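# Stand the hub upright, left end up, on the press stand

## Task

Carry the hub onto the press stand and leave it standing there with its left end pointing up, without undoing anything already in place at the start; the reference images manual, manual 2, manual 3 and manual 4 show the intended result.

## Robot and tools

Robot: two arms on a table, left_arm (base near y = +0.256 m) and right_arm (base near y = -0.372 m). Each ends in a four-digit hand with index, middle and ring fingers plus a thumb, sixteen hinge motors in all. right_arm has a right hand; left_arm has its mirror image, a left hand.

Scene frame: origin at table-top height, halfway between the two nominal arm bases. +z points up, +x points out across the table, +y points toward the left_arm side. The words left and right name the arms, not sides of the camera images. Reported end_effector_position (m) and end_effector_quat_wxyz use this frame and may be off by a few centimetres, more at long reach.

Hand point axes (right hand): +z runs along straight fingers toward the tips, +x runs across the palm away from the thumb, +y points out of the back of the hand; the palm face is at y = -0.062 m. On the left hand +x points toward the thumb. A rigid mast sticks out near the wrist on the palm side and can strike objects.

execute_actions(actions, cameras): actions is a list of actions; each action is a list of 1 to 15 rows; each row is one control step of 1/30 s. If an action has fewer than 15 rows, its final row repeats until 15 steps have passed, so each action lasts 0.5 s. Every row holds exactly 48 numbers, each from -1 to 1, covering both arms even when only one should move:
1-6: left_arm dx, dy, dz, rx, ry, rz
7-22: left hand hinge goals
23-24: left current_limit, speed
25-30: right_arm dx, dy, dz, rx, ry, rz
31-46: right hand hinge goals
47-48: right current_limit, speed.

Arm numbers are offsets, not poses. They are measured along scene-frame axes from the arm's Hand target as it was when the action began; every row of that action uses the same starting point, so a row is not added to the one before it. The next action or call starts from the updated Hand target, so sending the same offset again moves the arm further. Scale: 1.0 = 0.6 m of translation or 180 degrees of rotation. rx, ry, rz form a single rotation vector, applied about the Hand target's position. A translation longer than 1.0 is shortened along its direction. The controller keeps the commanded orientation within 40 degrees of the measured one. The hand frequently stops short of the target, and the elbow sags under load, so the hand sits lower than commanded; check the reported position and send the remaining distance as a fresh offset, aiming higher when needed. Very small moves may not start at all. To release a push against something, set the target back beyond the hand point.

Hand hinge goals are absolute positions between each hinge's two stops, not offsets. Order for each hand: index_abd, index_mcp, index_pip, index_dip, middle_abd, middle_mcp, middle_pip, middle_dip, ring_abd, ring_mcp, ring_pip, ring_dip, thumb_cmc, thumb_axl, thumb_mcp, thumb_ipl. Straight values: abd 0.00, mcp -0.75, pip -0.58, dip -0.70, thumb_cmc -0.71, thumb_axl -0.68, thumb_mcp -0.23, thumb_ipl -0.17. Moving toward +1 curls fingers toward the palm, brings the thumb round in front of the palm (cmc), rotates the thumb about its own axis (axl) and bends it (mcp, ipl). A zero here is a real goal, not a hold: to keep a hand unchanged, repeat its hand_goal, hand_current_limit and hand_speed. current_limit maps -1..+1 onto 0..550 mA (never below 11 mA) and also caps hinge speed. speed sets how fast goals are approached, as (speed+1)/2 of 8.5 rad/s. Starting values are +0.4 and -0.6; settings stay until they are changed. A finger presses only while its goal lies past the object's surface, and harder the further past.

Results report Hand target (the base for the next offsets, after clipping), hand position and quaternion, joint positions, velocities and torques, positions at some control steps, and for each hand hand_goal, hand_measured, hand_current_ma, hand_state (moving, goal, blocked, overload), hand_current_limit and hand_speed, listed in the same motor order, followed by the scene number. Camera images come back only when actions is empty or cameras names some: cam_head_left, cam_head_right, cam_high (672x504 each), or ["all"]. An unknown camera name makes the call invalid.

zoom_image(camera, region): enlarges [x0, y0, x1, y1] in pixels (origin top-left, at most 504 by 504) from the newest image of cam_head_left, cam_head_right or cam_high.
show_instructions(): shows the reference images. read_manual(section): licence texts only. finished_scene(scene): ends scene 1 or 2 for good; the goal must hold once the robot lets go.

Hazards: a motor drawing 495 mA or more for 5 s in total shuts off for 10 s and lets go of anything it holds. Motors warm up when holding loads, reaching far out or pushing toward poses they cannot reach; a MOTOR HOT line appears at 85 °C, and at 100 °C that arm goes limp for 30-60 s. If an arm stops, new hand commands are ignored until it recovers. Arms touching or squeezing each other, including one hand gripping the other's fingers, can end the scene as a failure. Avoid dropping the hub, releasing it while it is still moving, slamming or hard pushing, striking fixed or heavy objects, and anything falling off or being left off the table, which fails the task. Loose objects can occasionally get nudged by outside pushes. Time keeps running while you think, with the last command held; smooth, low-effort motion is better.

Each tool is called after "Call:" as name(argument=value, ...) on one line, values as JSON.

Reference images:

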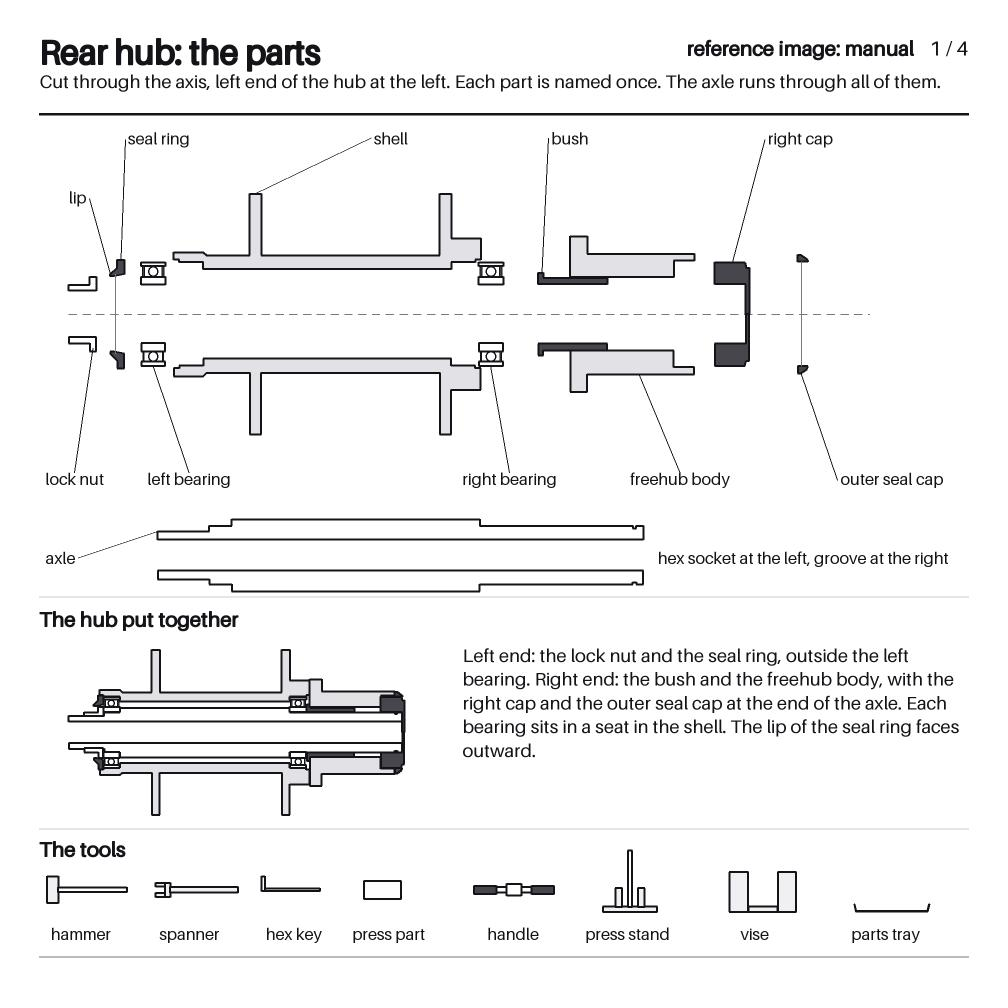

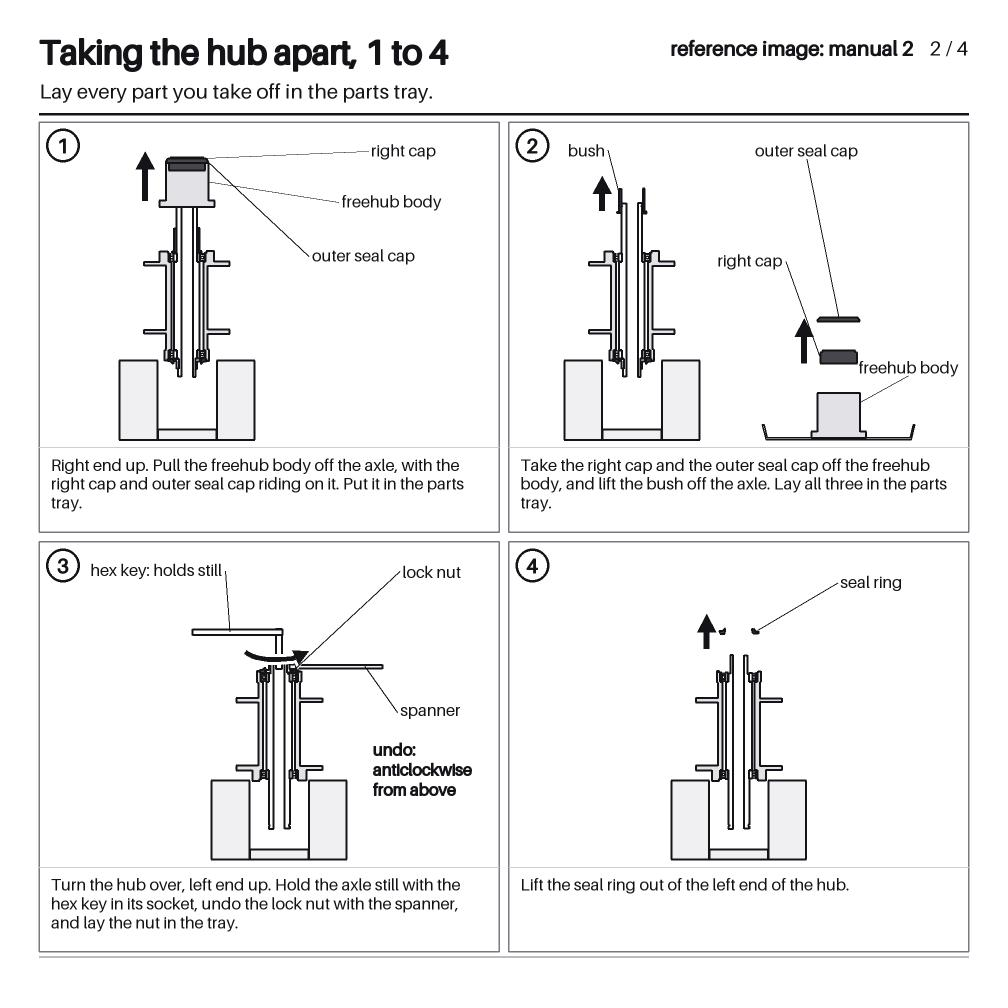

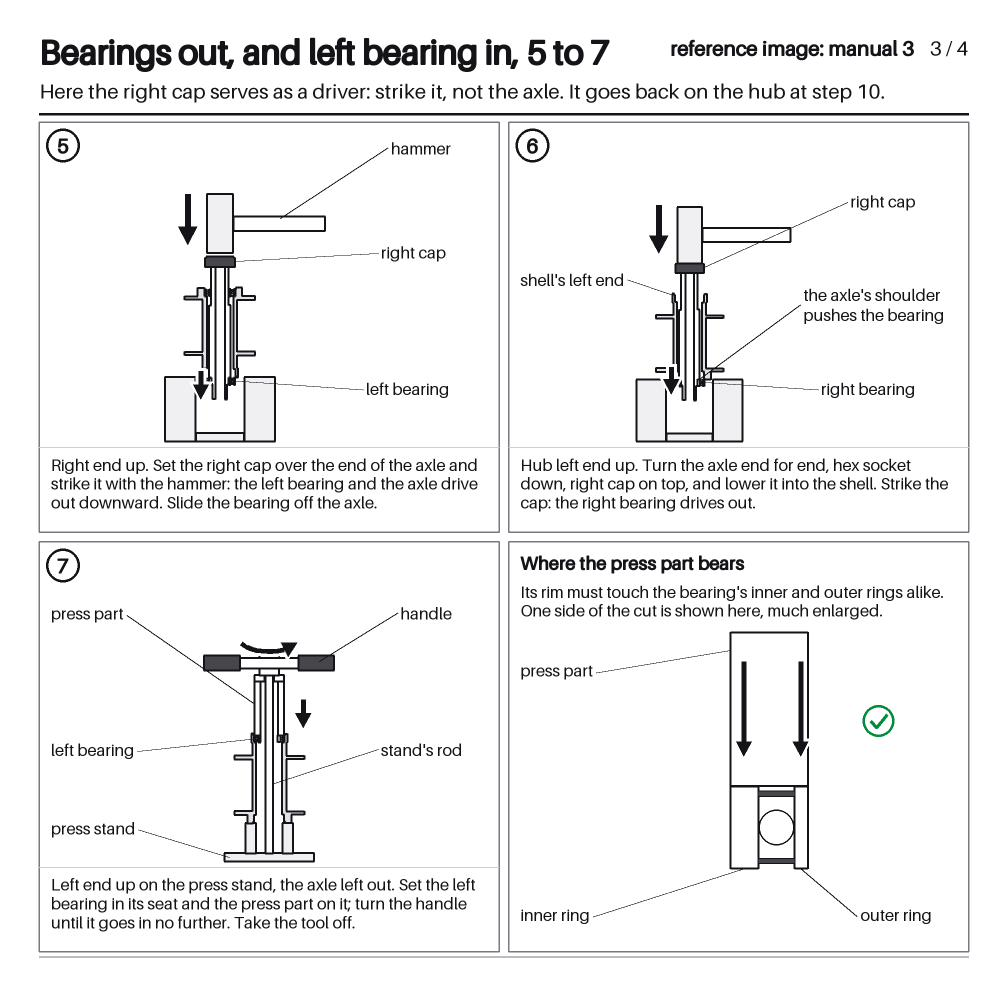

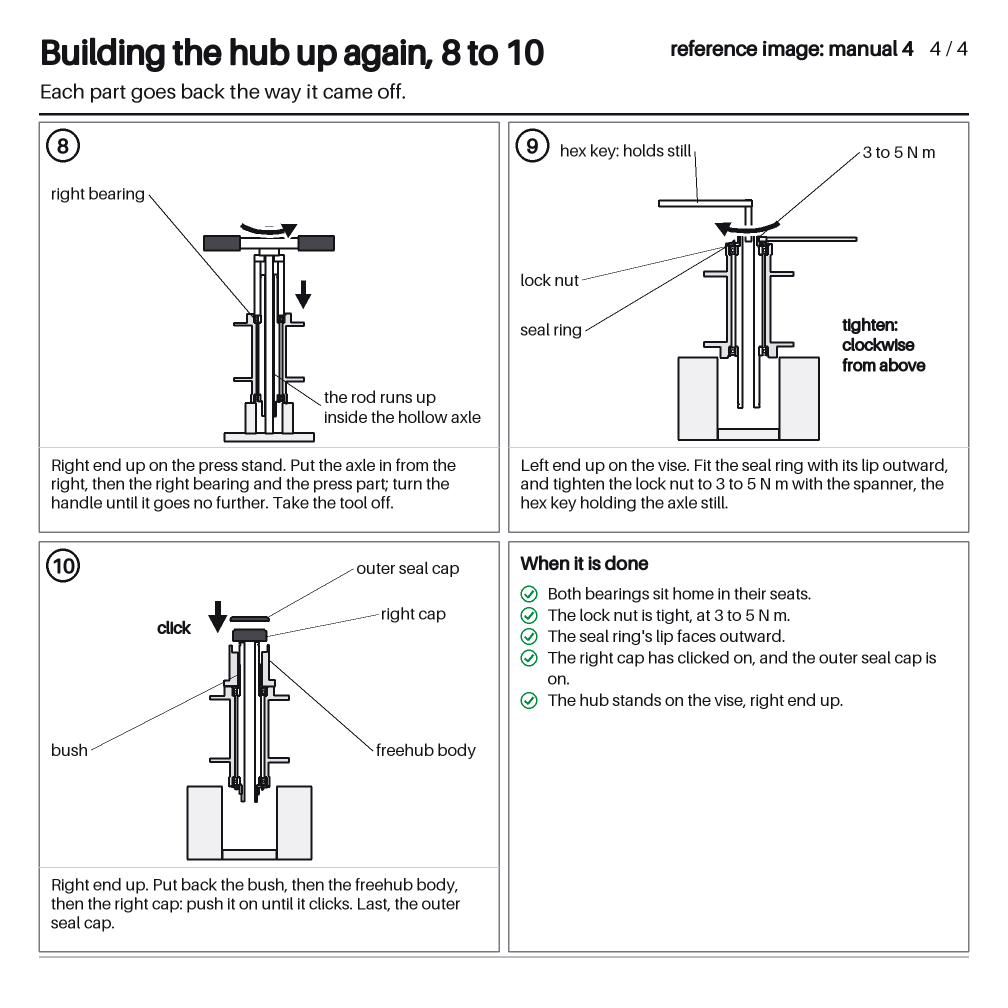

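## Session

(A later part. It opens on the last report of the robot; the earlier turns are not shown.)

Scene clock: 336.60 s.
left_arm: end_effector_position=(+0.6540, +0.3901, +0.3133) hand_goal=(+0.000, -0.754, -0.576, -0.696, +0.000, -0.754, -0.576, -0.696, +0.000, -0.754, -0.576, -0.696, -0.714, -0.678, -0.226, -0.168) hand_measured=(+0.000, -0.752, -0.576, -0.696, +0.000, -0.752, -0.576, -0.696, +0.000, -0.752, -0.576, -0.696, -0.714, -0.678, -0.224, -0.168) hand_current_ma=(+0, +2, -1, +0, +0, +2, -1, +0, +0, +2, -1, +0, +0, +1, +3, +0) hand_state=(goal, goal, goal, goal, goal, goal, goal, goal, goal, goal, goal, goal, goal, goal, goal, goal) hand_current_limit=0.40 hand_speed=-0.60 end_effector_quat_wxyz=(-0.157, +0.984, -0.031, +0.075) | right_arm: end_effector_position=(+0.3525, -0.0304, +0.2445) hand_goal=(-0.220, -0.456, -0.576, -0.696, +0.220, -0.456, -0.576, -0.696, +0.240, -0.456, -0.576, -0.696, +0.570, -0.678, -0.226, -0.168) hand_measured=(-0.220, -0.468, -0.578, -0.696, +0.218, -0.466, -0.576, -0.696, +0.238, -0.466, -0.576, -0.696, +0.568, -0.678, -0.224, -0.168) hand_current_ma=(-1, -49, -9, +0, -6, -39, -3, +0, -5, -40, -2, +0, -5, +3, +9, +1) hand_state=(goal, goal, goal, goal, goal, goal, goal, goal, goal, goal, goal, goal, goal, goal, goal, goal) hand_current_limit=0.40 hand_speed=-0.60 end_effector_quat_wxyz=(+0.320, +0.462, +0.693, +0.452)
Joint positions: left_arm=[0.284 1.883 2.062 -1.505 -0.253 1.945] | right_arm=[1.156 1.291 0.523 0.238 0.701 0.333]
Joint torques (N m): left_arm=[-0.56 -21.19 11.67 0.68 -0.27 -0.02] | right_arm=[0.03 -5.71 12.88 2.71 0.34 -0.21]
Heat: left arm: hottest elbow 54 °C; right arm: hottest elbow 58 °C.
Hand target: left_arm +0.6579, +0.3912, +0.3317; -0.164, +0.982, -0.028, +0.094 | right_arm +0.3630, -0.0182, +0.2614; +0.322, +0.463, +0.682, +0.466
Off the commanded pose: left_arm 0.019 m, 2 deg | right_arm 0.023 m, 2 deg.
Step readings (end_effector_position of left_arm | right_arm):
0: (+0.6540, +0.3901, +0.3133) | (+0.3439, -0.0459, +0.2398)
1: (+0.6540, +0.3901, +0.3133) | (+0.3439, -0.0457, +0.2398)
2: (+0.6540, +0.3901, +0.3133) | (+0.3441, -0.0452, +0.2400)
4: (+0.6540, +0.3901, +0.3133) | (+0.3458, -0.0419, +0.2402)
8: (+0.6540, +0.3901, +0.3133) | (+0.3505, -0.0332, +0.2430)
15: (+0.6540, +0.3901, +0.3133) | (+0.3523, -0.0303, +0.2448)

Call:
execute_actions(actions=[[[0,0,0,0,0,0, 0,-0.754,-0.576,-0.696, 0,-0.754,-0.576,-0.696, 0,-0.754,-0.576,-0.696, -0.714,-0.678,-0.226,-0.168, 0.4,-0.6, 0.016,-0.001,-0.011,0,0,0, -0.22,-0.455,-0.576,-0.696, 0.22,-0.455,-0.576,-0.696, 0.24,-0.455,-0.576,-0.696, 0.571,-0.678,-0.226,-0.168, 0.4,-0.6]]], cameras=["all"])

Call:
zoom_image(camera="cam_head_right", region=[270, 145, 380, 255])

Call:
zoom_image(camera="cam_high", region=[280, 210, 380, 310])

Call:
zoom_image(camera="cam_head_left", region=[280, 140, 390, 250])

Scene clock: 348.20 s.
left_arm: end_effector_position=(+0.6540, +0.3901, +0.3133) hand_goal=(+0.000, -0.754, -0.576, -0.696, +0.000, -0.754, -0.576, -0.696, +0.000, -0.754, -0.576, -0.696, -0.714, -0.678, -0.226, -0.168) hand_measured=(+0.000, -0.752, -0.576, -0.696, +0.000, -0.752, -0.576, -0.696, +0.000, -0.752, -0.576, -0.696, -0.714, -0.678, -0.224, -0.168) hand_current_ma=(+0, +2, -1, +0, +0, +2, -1, +0, +0, +2, -1, +0, +0, +1, +3, +0) hand_state=(goal, goal, goal, goal, goal, goal, goal, goal, goal, goal, goal, goal, goal, goal, goal, goal) hand_current_limit=0.40 hand_speed=-0.60 end_effector_quat_wxyz=(-0.157, +0.984, -0.031, +0.075) | right_arm: end_effector_position=(+0.3622, -0.0314, +0.2370) hand_goal=(-0.220, -0.456, -0.576, -0.696, +0.220, -0.456, -0.576, -0.696, +0.240, -0.456, -0.576, -0.696, +0.570, -0.678, -0.226, -0.168) hand_measured=(-0.220, -0.464, -0.578, -0.696, +0.218, -0.466, -0.576, -0.696, +0.238, -0.466, -0.576, -0.696, +0.568, -0.678, -0.224, -0.168) hand_current_ma=(-1, -35, -9, +0, -6, -39, -3, +0, -5, -40, -2, +0, -4, +3, +9, +1) hand_state=(goal, goal, goal, goal, goal, goal, goal, goal, goal, goal, goal, goal, goal, goal, goal, goal) hand_current_limit=0.40 hand_speed=-0.60 end_effector_quat_wxyz=(+0.321, +0.462, +0.694, +0.449)
Joint positions: left_arm=[0.284 1.883 2.062 -1.505 -0.253 1.945] | right_arm=[1.129 1.32 0.523 0.271 0.677 0.316]
Joint torques (N m): left_arm=[-0.56 -21.07 11.64 0.69 -0.26 -0.02] | right_arm=[0.21 -5.77 12.62 3.03 0.32 -0.22]
Heat: left arm: hottest elbow 54 °C; right arm: hottest elbow 57 °C.
Hand target: left_arm +0.6579, +0.3912, +0.3317; -0.164, +0.982, -0.028, +0.094 | right_arm +0.3727, -0.0188, +0.2547; +0.322, +0.463, +0.682, +0.465
Off the commanded pose: left_arm 0.019 m, 2 deg | right_arm 0.024 m, 2 deg.
Step readings (end_effector_position of left_arm | right_arm):
0: (+0.6540, +0.3901, +0.3133) | (+0.3525, -0.0303, +0.2445)
1: (+0.6540, +0.3901, +0.3133) | (+0.3526, -0.0303, +0.2443)
2: (+0.6540, +0.3901, +0.3133) | (+0.3528, -0.0299, +0.2441)
4: (+0.6540, +0.3901, +0.3133) | (+0.3550, -0.0293, +0.2427)
8: (+0.6540, +0.3901, +0.3133) | (+0.3606, -0.0312, +0.2375)
15: (+0.6540, +0.3901, +0.3133) | (+0.3622, -0.0315, +0.2370)

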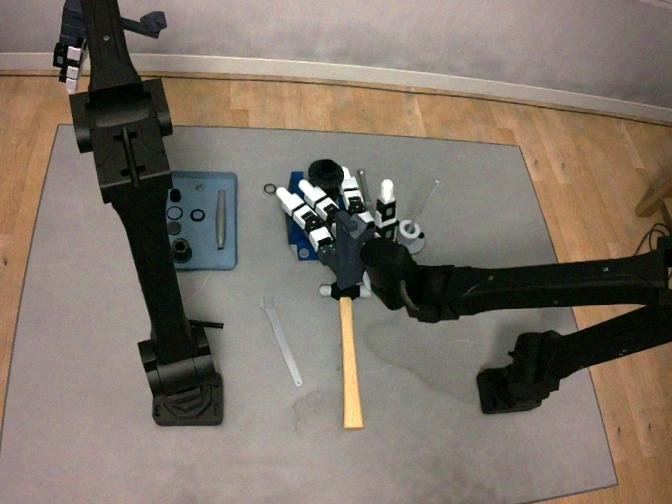

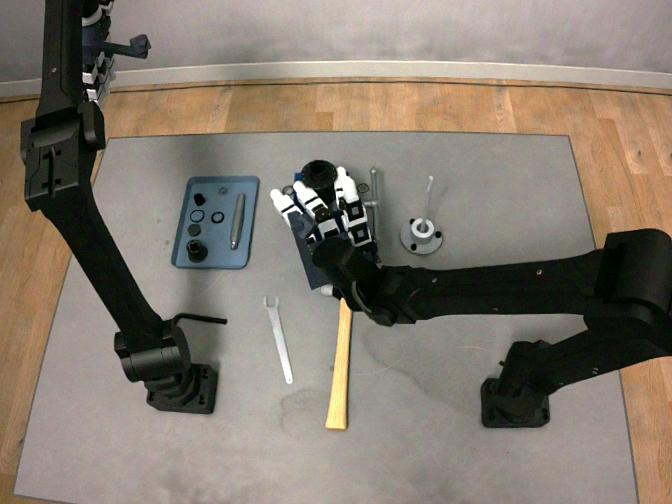

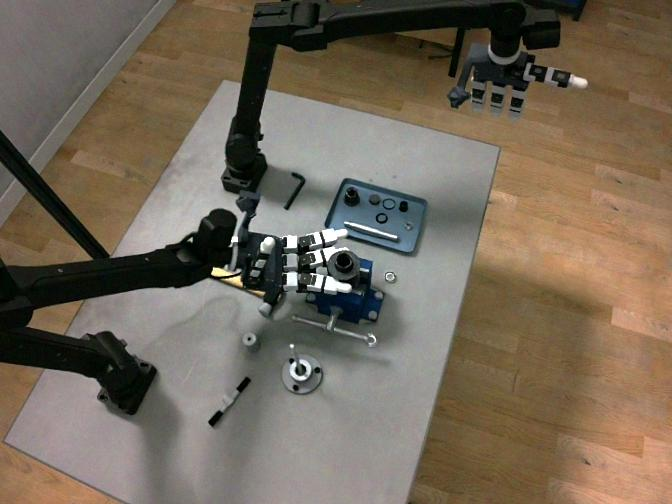

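Scaled by 4.582 from the camera's 672x504 image, which has a finer 960x720 frame.

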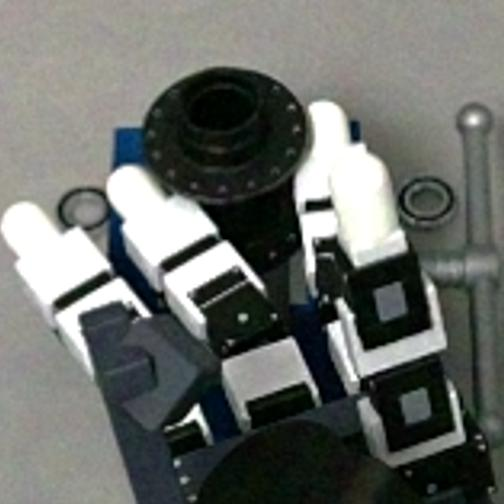

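Scaled by 5.040 from the camera's 672x504 image, which has a finer 960x720 frame.

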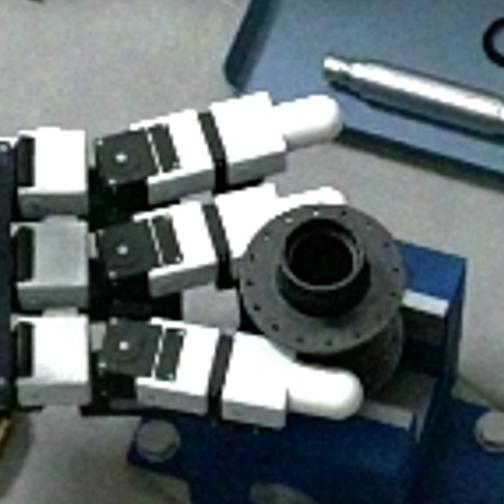

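Scaled by 4.582 from the camera's 672x504 image, which has a finer 960x720 frame.

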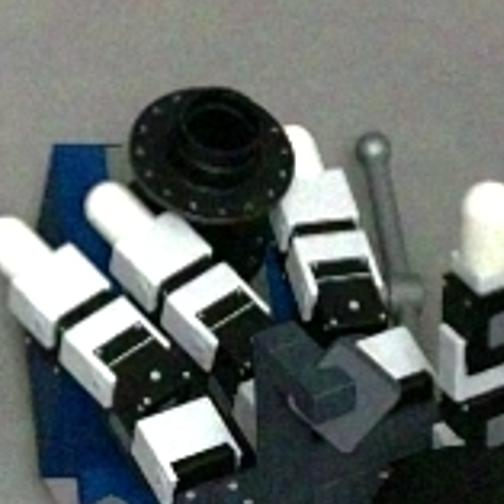

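Call:
execute_actions(actions=[[[0,0,0,0,0,0, 0,-0.754,-0.576,-0.696, 0,-0.754,-0.576,-0.696, 0,-0.754,-0.576,-0.696, -0.714,-0.678,-0.226,-0.168, 0.4,-0.6, 0.026,0.012,0.008,0,0,0, -0.22,-0.455,-0.576,-0.696, 0.22,-0.455,-0.576,-0.696, 0.24,-0.455,-0.576,-0.696, 0.571,-0.678,-0.226,-0.168, 0.4,-0.6]]], cameras=["all"])

Call:
zoom_image(camera="cam_head_right", region=[270, 145, 380, 255])

Call:
zoom_image(camera="cam_high", region=[280, 210, 380, 310])

Scene clock: 364.57 s.
left_arm: end_effector_position=(+0.6540, +0.3901, +0.3133) hand_goal=(+0.000, -0.754, -0.576, -0.696, +0.000, -0.754, -0.576, -0.696, +0.000, -0.754, -0.576, -0.696, -0.714, -0.678, -0.226, -0.168) hand_measured=(+0.000, -0.752, -0.576, -0.696, +0.000, -0.752, -0.576, -0.696, +0.000, -0.752, -0.576, -0.696, -0.714, -0.678, -0.224, -0.168) hand_current_ma=(+0, +2, -1, +0, +0, +2, -1, +0, +0, +2, -1, +0, +0, +1, +3, +0) hand_state=(goal, goal, goal, goal, goal, goal, goal, goal, goal, goal, goal, goal, goal, goal, goal, goal) hand_current_limit=0.40 hand_speed=-0.60 end_effector_quat_wxyz=(-0.157, +0.984, -0.031, +0.075) | right_arm: end_effector_position=(+0.3774, -0.0237, +0.2424) hand_goal=(-0.220, -0.456, -0.576, -0.696, +0.220, -0.456, -0.576, -0.696, +0.240, -0.456, -0.576, -0.696, +0.570, -0.678, -0.226, -0.168) hand_measured=(-0.220, -0.464, -0.578, -0.696, +0.218, -0.466, -0.576, -0.696, +0.238, -0.466, -0.576, -0.696, +0.568, -0.678, -0.224, -0.168) hand_current_ma=(-1, -35, -9, +0, -6, -39, -3, +0, -5, -40, -2, +0, -4, +3, +9, +1) hand_state=(goal, goal, goal, goal, goal, goal, goal, goal, goal, goal, goal, goal, goal, goal, goal, goal) hand_current_limit=0.40 hand_speed=-0.60 end_effector_quat_wxyz=(+0.320, +0.463, +0.693, +0.450)
Joint positions: left_arm=[0.284 1.883 2.062 -1.505 -0.253 1.945] | right_arm=[1.098 1.345 0.562 0.271 0.651 0.3]
Joint torques (N m): left_arm=[-0.67 -21.13 11.66 0.68 -0.26 -0.02] | right_arm=[0.26 -6.36 12.72 2.93 0.3 -0.24]
Heat: left arm: hottest elbow 54 °C; right arm: hottest elbow 57 °C.
Hand target: left_arm +0.6579, +0.3912, +0.3317; -0.164, +0.982, -0.028, +0.094 | right_arm +0.3882, -0.0117, +0.2594; +0.322, +0.463, +0.682, +0.465
Off the commanded pose: left_arm 0.019 m, 2 deg | right_arm 0.024 m, 2 deg.
Step readings (end_effector_position of left_arm | right_arm):
0: (+0.6540, +0.3901, +0.3133) | (+0.3621, -0.0313, +0.2370)
1: (+0.6540, +0.3901, +0.3133) | (+0.3621, -0.0313, +0.2370)
2: (+0.6540, +0.3901, +0.3133) | (+0.3628, -0.0308, +0.2369)
4: (+0.6540, +0.3901, +0.3133) | (+0.3658, -0.0288, +0.2376)
8: (+0.6540, +0.3901, +0.3133) | (+0.3740, -0.0254, +0.2416)
15: (+0.6540, +0.3901, +0.3133) | (+0.3773, -0.0240, +0.2434)

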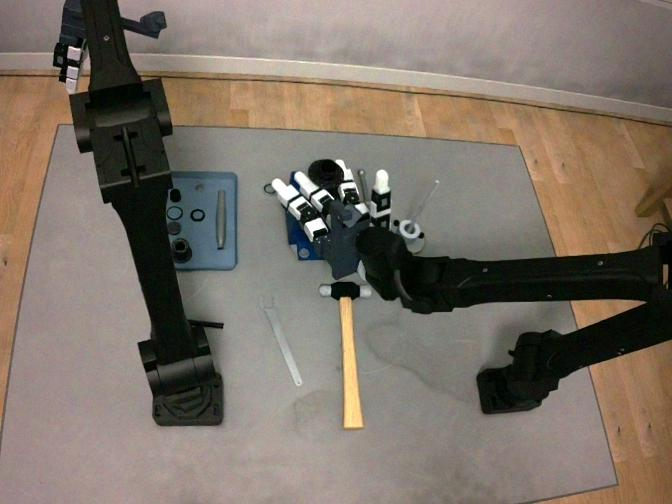

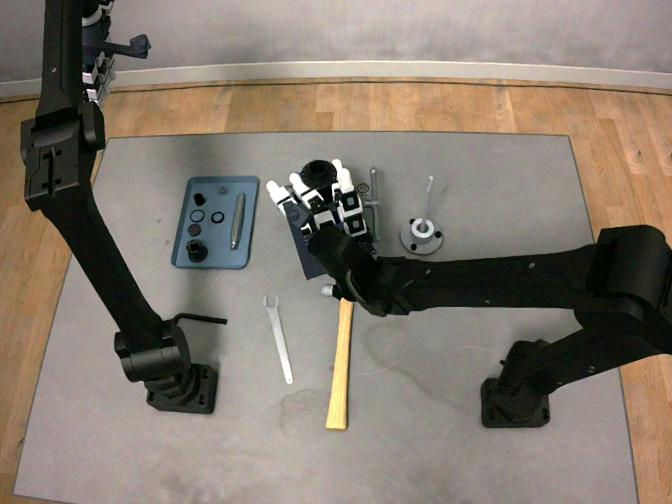

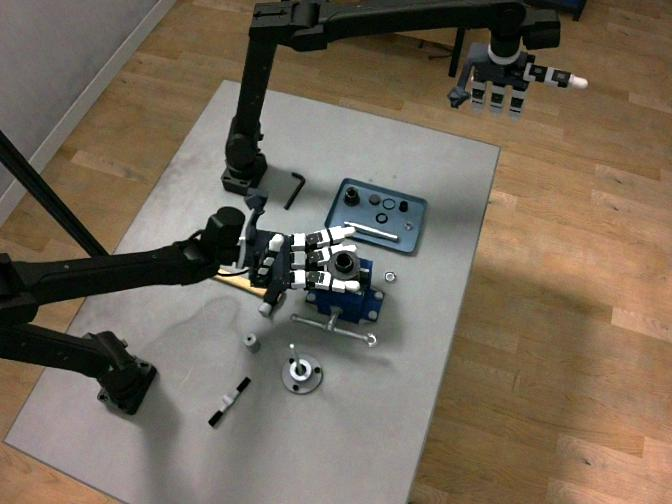

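Scaled by 4.582 from the camera's 672x504 image, which has a finer 960x720 frame.

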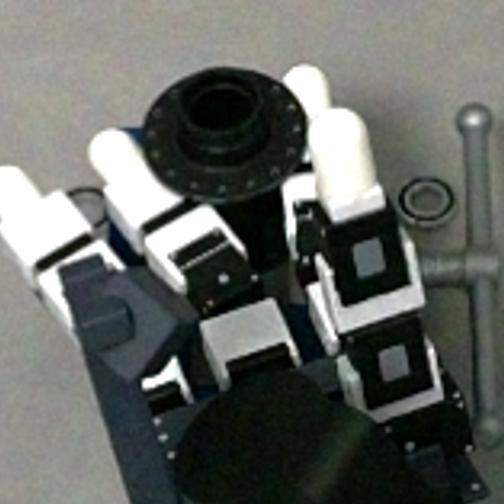

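Scaled by 5.040 from the camera's 672x504 image, which has a finer 960x720 frame.

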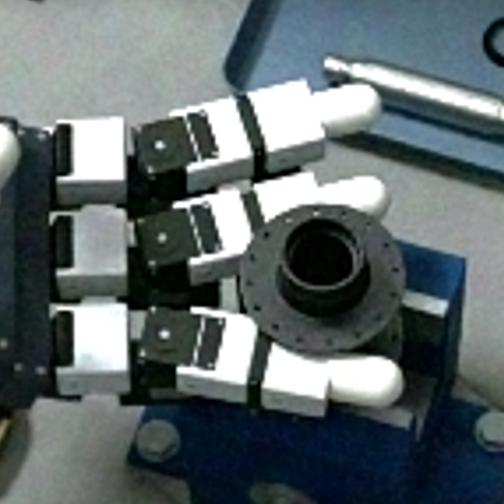

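Call:
execute_actions(actions=[[[0,0,0,0,0,0, 0,-0.754,-0.576,-0.696, 0,-0.754,-0.576,-0.696, 0,-0.754,-0.576,-0.696, -0.714,-0.678,-0.226,-0.168, 0.4,-0.6, 0,0,0,0,0,0, -0.12,-0.455,-0.576,-0.696, 0.12,-0.455,-0.576,-0.696, 0.2,-0.455,-0.576,-0.696, 0.571,-0.678,-0.226,-0.168, 0.4,-0.85]],[[0,0,0,0,0,0, 0,-0.754,-0.576,-0.696, 0,-0.754,-0.576,-0.696, 0,-0.754,-0.576,-0.696, -0.714,-0.678,-0.226,-0.168, 0.4,-0.6, 0,0,0,0,0,0, -0.03,-0.455,-0.576,-0.696, 0.03,-0.455,-0.576,-0.696, 0.2,-0.455,-0.576,-0.696, 0.571,-0.678,-0.226,-0.168, 0.4,-0.7]]], cameras=["all"])

Call:
zoom_image(camera="cam_high", region=[280, 210, 380, 310])

Call:
zoom_image(camera="cam_head_right", region=[270, 145, 380, 255])

Scene clock: 380.07 s.
left_arm: end_effector_position=(+0.6540, +0.3901, +0.3133) hand_goal=(+0.000, -0.754, -0.576, -0.696, +0.000, -0.754, -0.576, -0.696, +0.000, -0.754, -0.576, -0.696, -0.714, -0.678, -0.226, -0.168) hand_measured=(+0.000, -0.752, -0.576, -0.696, +0.000, -0.752, -0.576, -0.696, +0.000, -0.752, -0.576, -0.696, -0.714, -0.678, -0.224, -0.168) hand_current_ma=(+0, +2, -1, +0, +0, +2, -1, +0, +0, +2, -1, +0, +0, +1, +3, +0) hand_state=(goal, goal, goal, goal, goal, goal, goal, goal, goal, goal, goal, goal, goal, goal, goal, goal) hand_current_limit=0.40 hand_speed=-0.60 end_effector_quat_wxyz=(-0.157, +0.984, -0.031, +0.075) | right_arm: end_effector_position=(+0.3777, -0.0240, +0.2424) hand_goal=(-0.030, -0.456, -0.576, -0.696, +0.030, -0.456, -0.576, -0.696, +0.200, -0.456, -0.576, -0.696, +0.570, -0.678, -0.226, -0.168) hand_measured=(-0.192, -0.464, -0.578, -0.696, +0.188, -0.466, -0.576, -0.696, +0.202, -0.466, -0.576, -0.696, +0.568, -0.678, -0.224, -0.168) hand_current_ma=(-385, -35, -9, +0, +385, -39, -3, +0, +8, -40, -2, +0, -4, +3, +9, +1) hand_state=(blocked, goal, goal, goal, blocked, goal, goal, goal, goal, goal, goal, goal, goal, goal, goal, goal) hand_current_limit=0.40 hand_speed=-0.70 end_effector_quat_wxyz=(+0.320, +0.463, +0.693, +0.450)
Joint positions: left_arm=[0.284 1.883 2.062 -1.505 -0.253 1.945] | right_arm=[1.098 1.345 0.562 0.271 0.651 0.299]
Joint torques (N m): left_arm=[-0.56 -21.07 11.64 0.68 -0.26 -0.02] | right_arm=[0.26 -6.24 12.72 2.93 0.3 -0.23]
Heat: left arm: hottest elbow 54 °C; right arm: hottest elbow 57 °C.
Hand target: left_arm +0.6579, +0.3912, +0.3317; -0.164, +0.982, -0.028, +0.094 | right_arm +0.3883, -0.0117, +0.2594; +0.322, +0.463, +0.682, +0.465
Off the commanded pose: left_arm 0.019 m, 2 deg | right_arm 0.023 m, 2 deg.
Step readings (end_effector_position of left_arm | right_arm):
0: (+0.6540, +0.3901, +0.3133) | (+0.3774, -0.0237, +0.2424)
1: (+0.6540, +0.3901, +0.3133) | (+0.3774, -0.0237, +0.2424)
2: (+0.6540, +0.3901, +0.3133) | (+0.3774, -0.0237, +0.2424)
4: (+0.6540, +0.3901, +0.3133) | (+0.3777, -0.0240, +0.2424)
8: (+0.6540, +0.3901, +0.3133) | (+0.3777, -0.0240, +0.2424)
15: (+0.6540, +0.3901, +0.3133) | (+0.3777, -0.0240, +0.2424)
16: (+0.6540, +0.3901, +0.3133) | (+0.3777, -0.0240, +0.2424)
17: (+0.6540, +0.3901, +0.3133) | (+0.3777, -0.0240, +0.2424)
19: (+0.6540, +0.3901, +0.3133) | (+0.3777, -0.0240, +0.2424)
23: (+0.6540, +0.3901, +0.3133) | (+0.3777, -0.0240, +0.2424)
30: (+0.6540, +0.3901, +0.3133) | (+0.3777, -0.0240, +0.2424)

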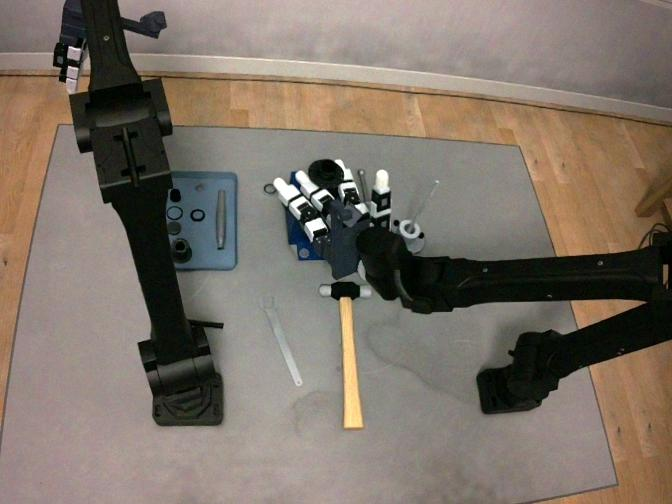

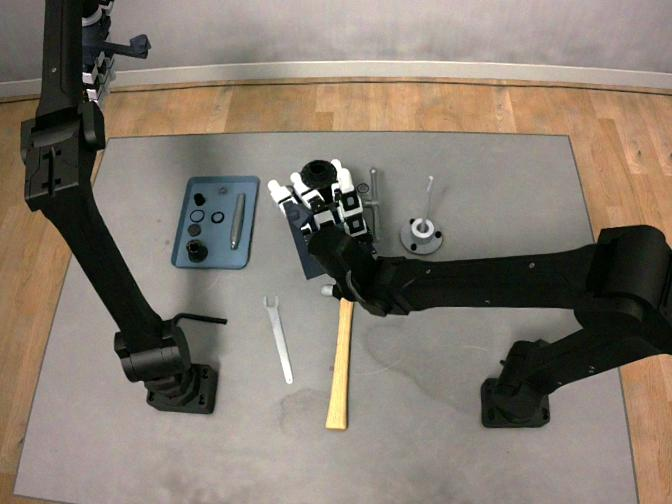

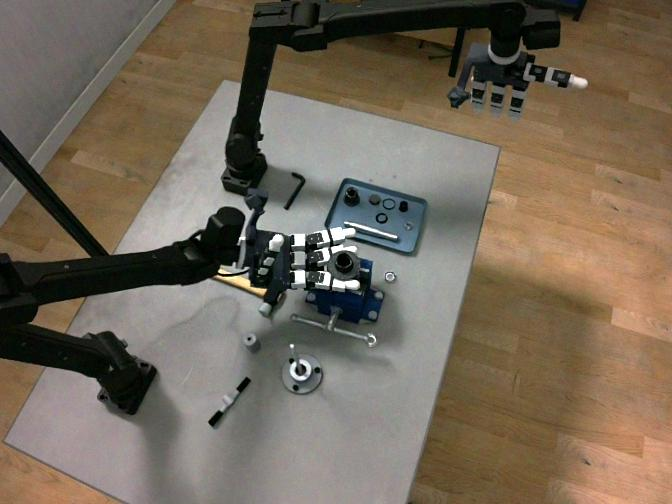

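Scaled by 5.040 from the camera's 672x504 image, which has a finer 960x720 frame.

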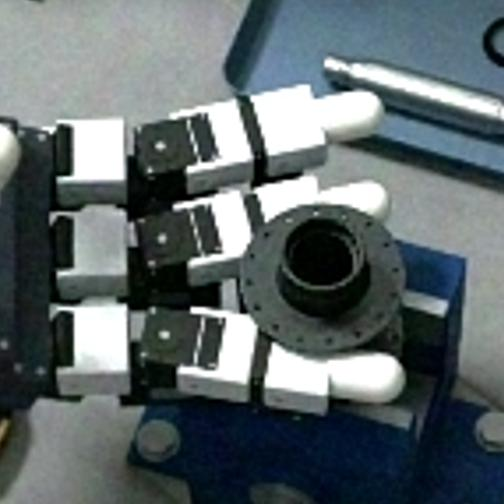

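Scaled by 4.582 from the camera's 672x504 image, which has a finer 960x720 frame.

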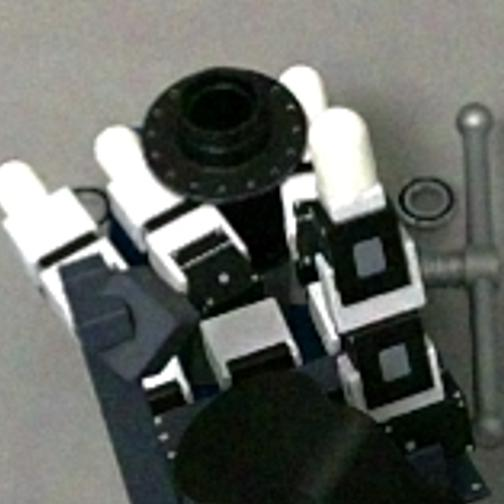

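Call:
execute_actions(actions=[[[0,0,0,0,0,0, 0,-0.754,-0.576,-0.696, 0,-0.754,-0.576,-0.696, 0,-0.754,-0.576,-0.696, -0.714,-0.678,-0.226,-0.168, 0.4,-0.6, -0.01,-0.006,0.025,0,0,0, -0.03,-0.445,-0.576,-0.696, 0.03,-0.445,-0.576,-0.696, 0.2,-0.445,-0.576,-0.696, 0.571,-0.678,-0.226,-0.168, 0.4,-0.6]]], cameras=["cam_high","cam_head_right"])

Scene clock: 390.90 s.
left_arm: end_effector_position=(+0.6540, +0.3901, +0.3133) hand_goal=(+0.000, -0.754, -0.576, -0.696, +0.000, -0.754, -0.576, -0.696, +0.000, -0.754, -0.576, -0.696, -0.714, -0.678, -0.226, -0.168) hand_measured=(+0.000, -0.752, -0.576, -0.696, +0.000, -0.752, -0.576, -0.696, +0.000, -0.752, -0.576, -0.696, -0.714, -0.678, -0.224, -0.168) hand_current_ma=(+0, +2, -1, +0, +0, +2, -1, +0, +0, +2, -1, +0, +0, +1, +3, +0) hand_state=(goal, goal, goal, goal, goal, goal, goal, goal, goal, goal, goal, goal, goal, goal, goal, goal) hand_current_limit=0.40 hand_speed=-0.60 end_effector_quat_wxyz=(-0.157, +0.984, -0.031, +0.075) | right_arm: end_effector_position=(+0.3763, -0.0265, +0.2448) hand_goal=(-0.030, -0.446, -0.576, -0.696, +0.030, -0.446, -0.576, -0.696, +0.200, -0.446, -0.576, -0.696, +0.570, -0.678, -0.226, -0.168) hand_measured=(-0.190, -0.466, -0.582, -0.696, +0.188, -0.468, -0.582, -0.696, +0.202, -0.466, -0.576, -0.696, +0.568, -0.678, -0.224, -0.168) hand_current_ma=(-385, -81, -25, -1, +385, -92, -25, +0, +8, -84, -2, +0, -4, +3, +9, +1) hand_state=(blocked, goal, goal, goal, blocked, blocked, goal, goal, goal, goal, goal, goal, goal, goal, goal, goal) hand_current_limit=0.40 hand_speed=-0.60 end_effector_quat_wxyz=(+0.321, +0.463, +0.697, +0.444)
Joint positions: left_arm=[0.284 1.883 2.062 -1.505 -0.253 1.945] | right_arm=[1.098 1.324 0.563 0.234 0.651 0.299]
Joint torques (N m): left_arm=[-0.56 -21.07 11.64 0.66 -0.26 -0.02] | right_arm=[1.14 -8.64 13.09 1.92 0.7 -0.17]
Heat: left arm: hottest elbow 54 °C; right arm: hottest elbow 57 °C.
Hand target: left_arm +0.6579, +0.3912, +0.3317; -0.164, +0.982, -0.028, +0.094 | right_arm +0.3822, -0.0154, +0.2744; +0.322, +0.463, +0.682, +0.465
Off the commanded pose: left_arm 0.019 m, 2 deg | right_arm 0.032 m, 3 deg.
Step readings (end_effector_position of left_arm | right_arm):
0: (+0.6540, +0.3901, +0.3133) | (+0.3777, -0.0240, +0.2424)
1: (+0.6540, +0.3901, +0.3133) | (+0.3777, -0.0240, +0.2424)
2: (+0.6540, +0.3901, +0.3133) | (+0.3777, -0.0240, +0.2424)
4: (+0.6540, +0.3901, +0.3133) | (+0.3776, -0.0242, +0.2428)
8: (+0.6540, +0.3901, +0.3133) | (+0.3767, -0.0257, +0.2444)
15: (+0.6540, +0.3901, +0.3133) | (+0.3764, -0.0264, +0.2447)
Images, in order (width x height): cam_head_right 672x504, cam_high 672x504.

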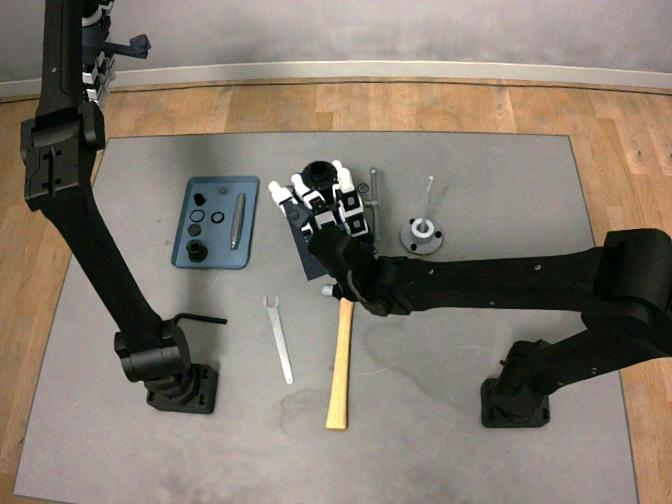

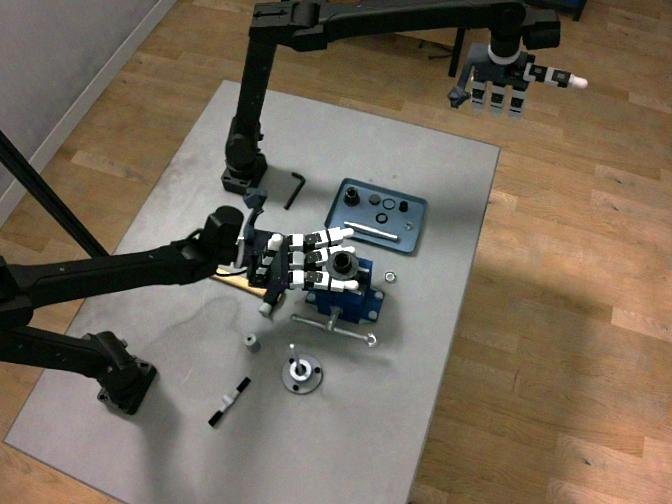

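Call:
execute_actions(actions=[[[0,0,0,0,0,0, 0,-0.754,-0.576,-0.696, 0,-0.754,-0.576,-0.696, 0,-0.754,-0.576,-0.696, -0.714,-0.678,-0.226,-0.168, 0.4,-0.6, 0.003,0.004,0.025,0,0,0, -0.03,-0.445,-0.576,-0.696, 0.03,-0.445,-0.576,-0.696, 0.2,-0.445,-0.576,-0.696, 0.571,-0.678,-0.226,-0.168, 0.4,-0.6]]], cameras=["cam_high","cam_head_right"])

Call:
zoom_image(camera="cam_high", region=[280, 210, 380, 310])

Call:
zoom_image(camera="cam_head_right", region=[270, 145, 380, 255])

Scene clock: 402.47 s.
left_arm: end_effector_position=(+0.6540, +0.3901, +0.3133) hand_goal=(+0.000, -0.754, -0.576, -0.696, +0.000, -0.754, -0.576, -0.696, +0.000, -0.754, -0.576, -0.696, -0.714, -0.678, -0.226, -0.168) hand_measured=(+0.000, -0.752, -0.576, -0.696, +0.000, -0.752, -0.576, -0.696, +0.000, -0.752, -0.576, -0.696, -0.714, -0.678, -0.224, -0.168) hand_current_ma=(+0, +2, -1, +0, +0, +2, -1, +0, +0, +2, -1, +0, +0, +1, +3, +0) hand_state=(goal, goal, goal, goal, goal, goal, goal, goal, goal, goal, goal, goal, goal, goal, goal, goal) hand_current_limit=0.40 hand_speed=-0.60 end_effector_quat_wxyz=(-0.157, +0.984, -0.031, +0.075) | right_arm: end_effector_position=(+0.3762, -0.0260, +0.2524) hand_goal=(-0.030, -0.446, -0.576, -0.696, +0.030, -0.446, -0.576, -0.696, +0.200, -0.446, -0.576, -0.696, +0.570, -0.678, -0.226, -0.168) hand_measured=(-0.190, -0.470, -0.584, -0.696, +0.188, -0.468, -0.584, -0.696, +0.202, -0.466, -0.576, -0.696, +0.568, -0.678, -0.224, -0.168) hand_current_ma=(-385, -105, -30, -2, +385, -99, -27, +0, +8, -84, -2, +0, -4, +3, +9, +1) hand_state=(blocked, blocked, goal, goal, blocked, blocked, goal, goal, goal, goal, goal, goal, goal, goal, goal, goal) hand_current_limit=0.40 hand_speed=-0.60 end_effector_quat_wxyz=(+0.320, +0.462, +0.702, +0.438)
Joint positions: left_arm=[0.284 1.883 2.062 -1.505 -0.253 1.945] | right_arm=[1.098 1.297 0.577 0.178 0.648 0.299]
Joint torques (N m): left_arm=[-0.44 -21.13 11.64 0.66 -0.26 -0.02] | right_arm=[1.08 -8.64 14.32 1.99 0.82 -0.17]
Heat: left arm: hottest elbow 54 °C; right arm: hottest elbow 59 °C.
Hand target: left_arm +0.6579, +0.3912, +0.3317; -0.164, +0.982, -0.028, +0.094 | right_arm +0.3841, -0.0129, +0.2894; +0.322, +0.463, +0.682, +0.465
Off the commanded pose: left_arm 0.019 m, 2 deg | right_arm 0.040 m, 4 deg.
Step readings (end_effector_position of left_arm | right_arm):
0: (+0.6540, +0.3901, +0.3133) | (+0.3763, -0.0265, +0.2448)
1: (+0.6540, +0.3901, +0.3133) | (+0.3763, -0.0265, +0.2449)
2: (+0.6540, +0.3901, +0.3133) | (+0.3763, -0.0266, +0.2449)
4: (+0.6540, +0.3901, +0.3133) | (+0.3761, -0.0265, +0.2462)
8: (+0.6540, +0.3901, +0.3133) | (+0.3759, -0.0266, +0.2504)
15: (+0.6540, +0.3901, +0.3133) | (+0.3762, -0.0260, +0.2524)
Images, in order (width x height): cam_head_right 672x504, cam_high 672x504.

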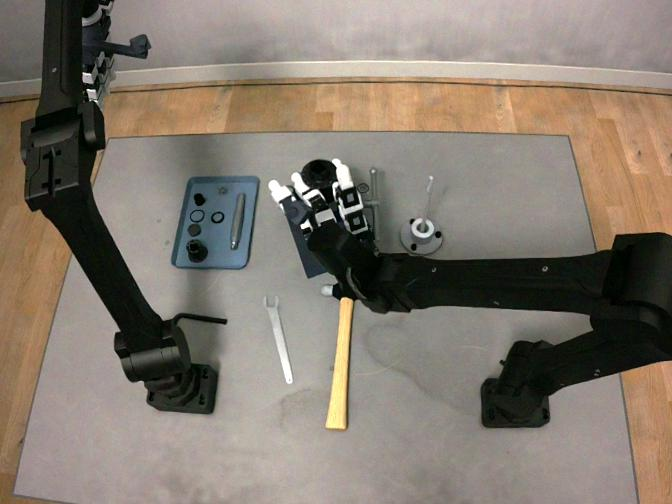

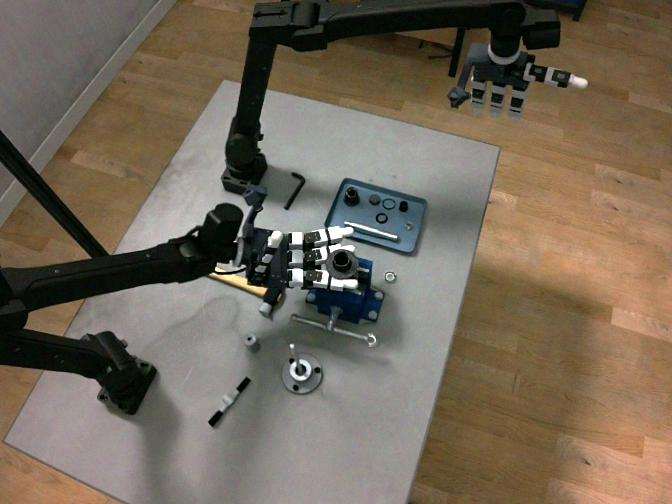

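Scaled by 5.040 from the camera's 672x504 image, which has a finer 960x720 frame.

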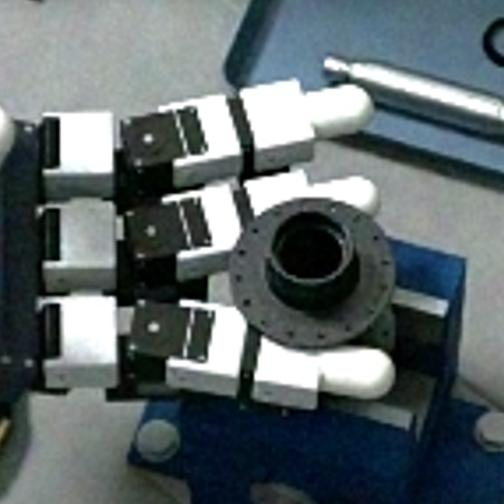

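Scaled by 4.582 from the camera's 672x504 image, which has a finer 960x720 frame.

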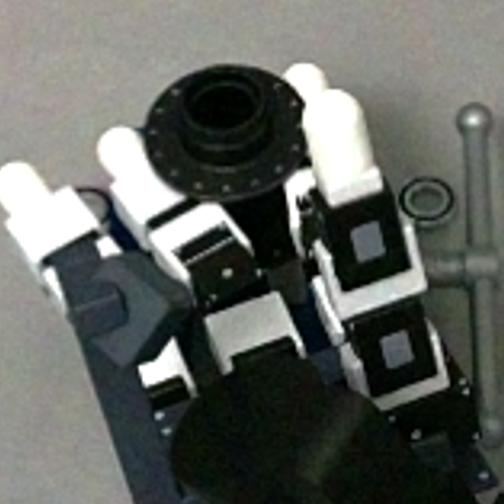

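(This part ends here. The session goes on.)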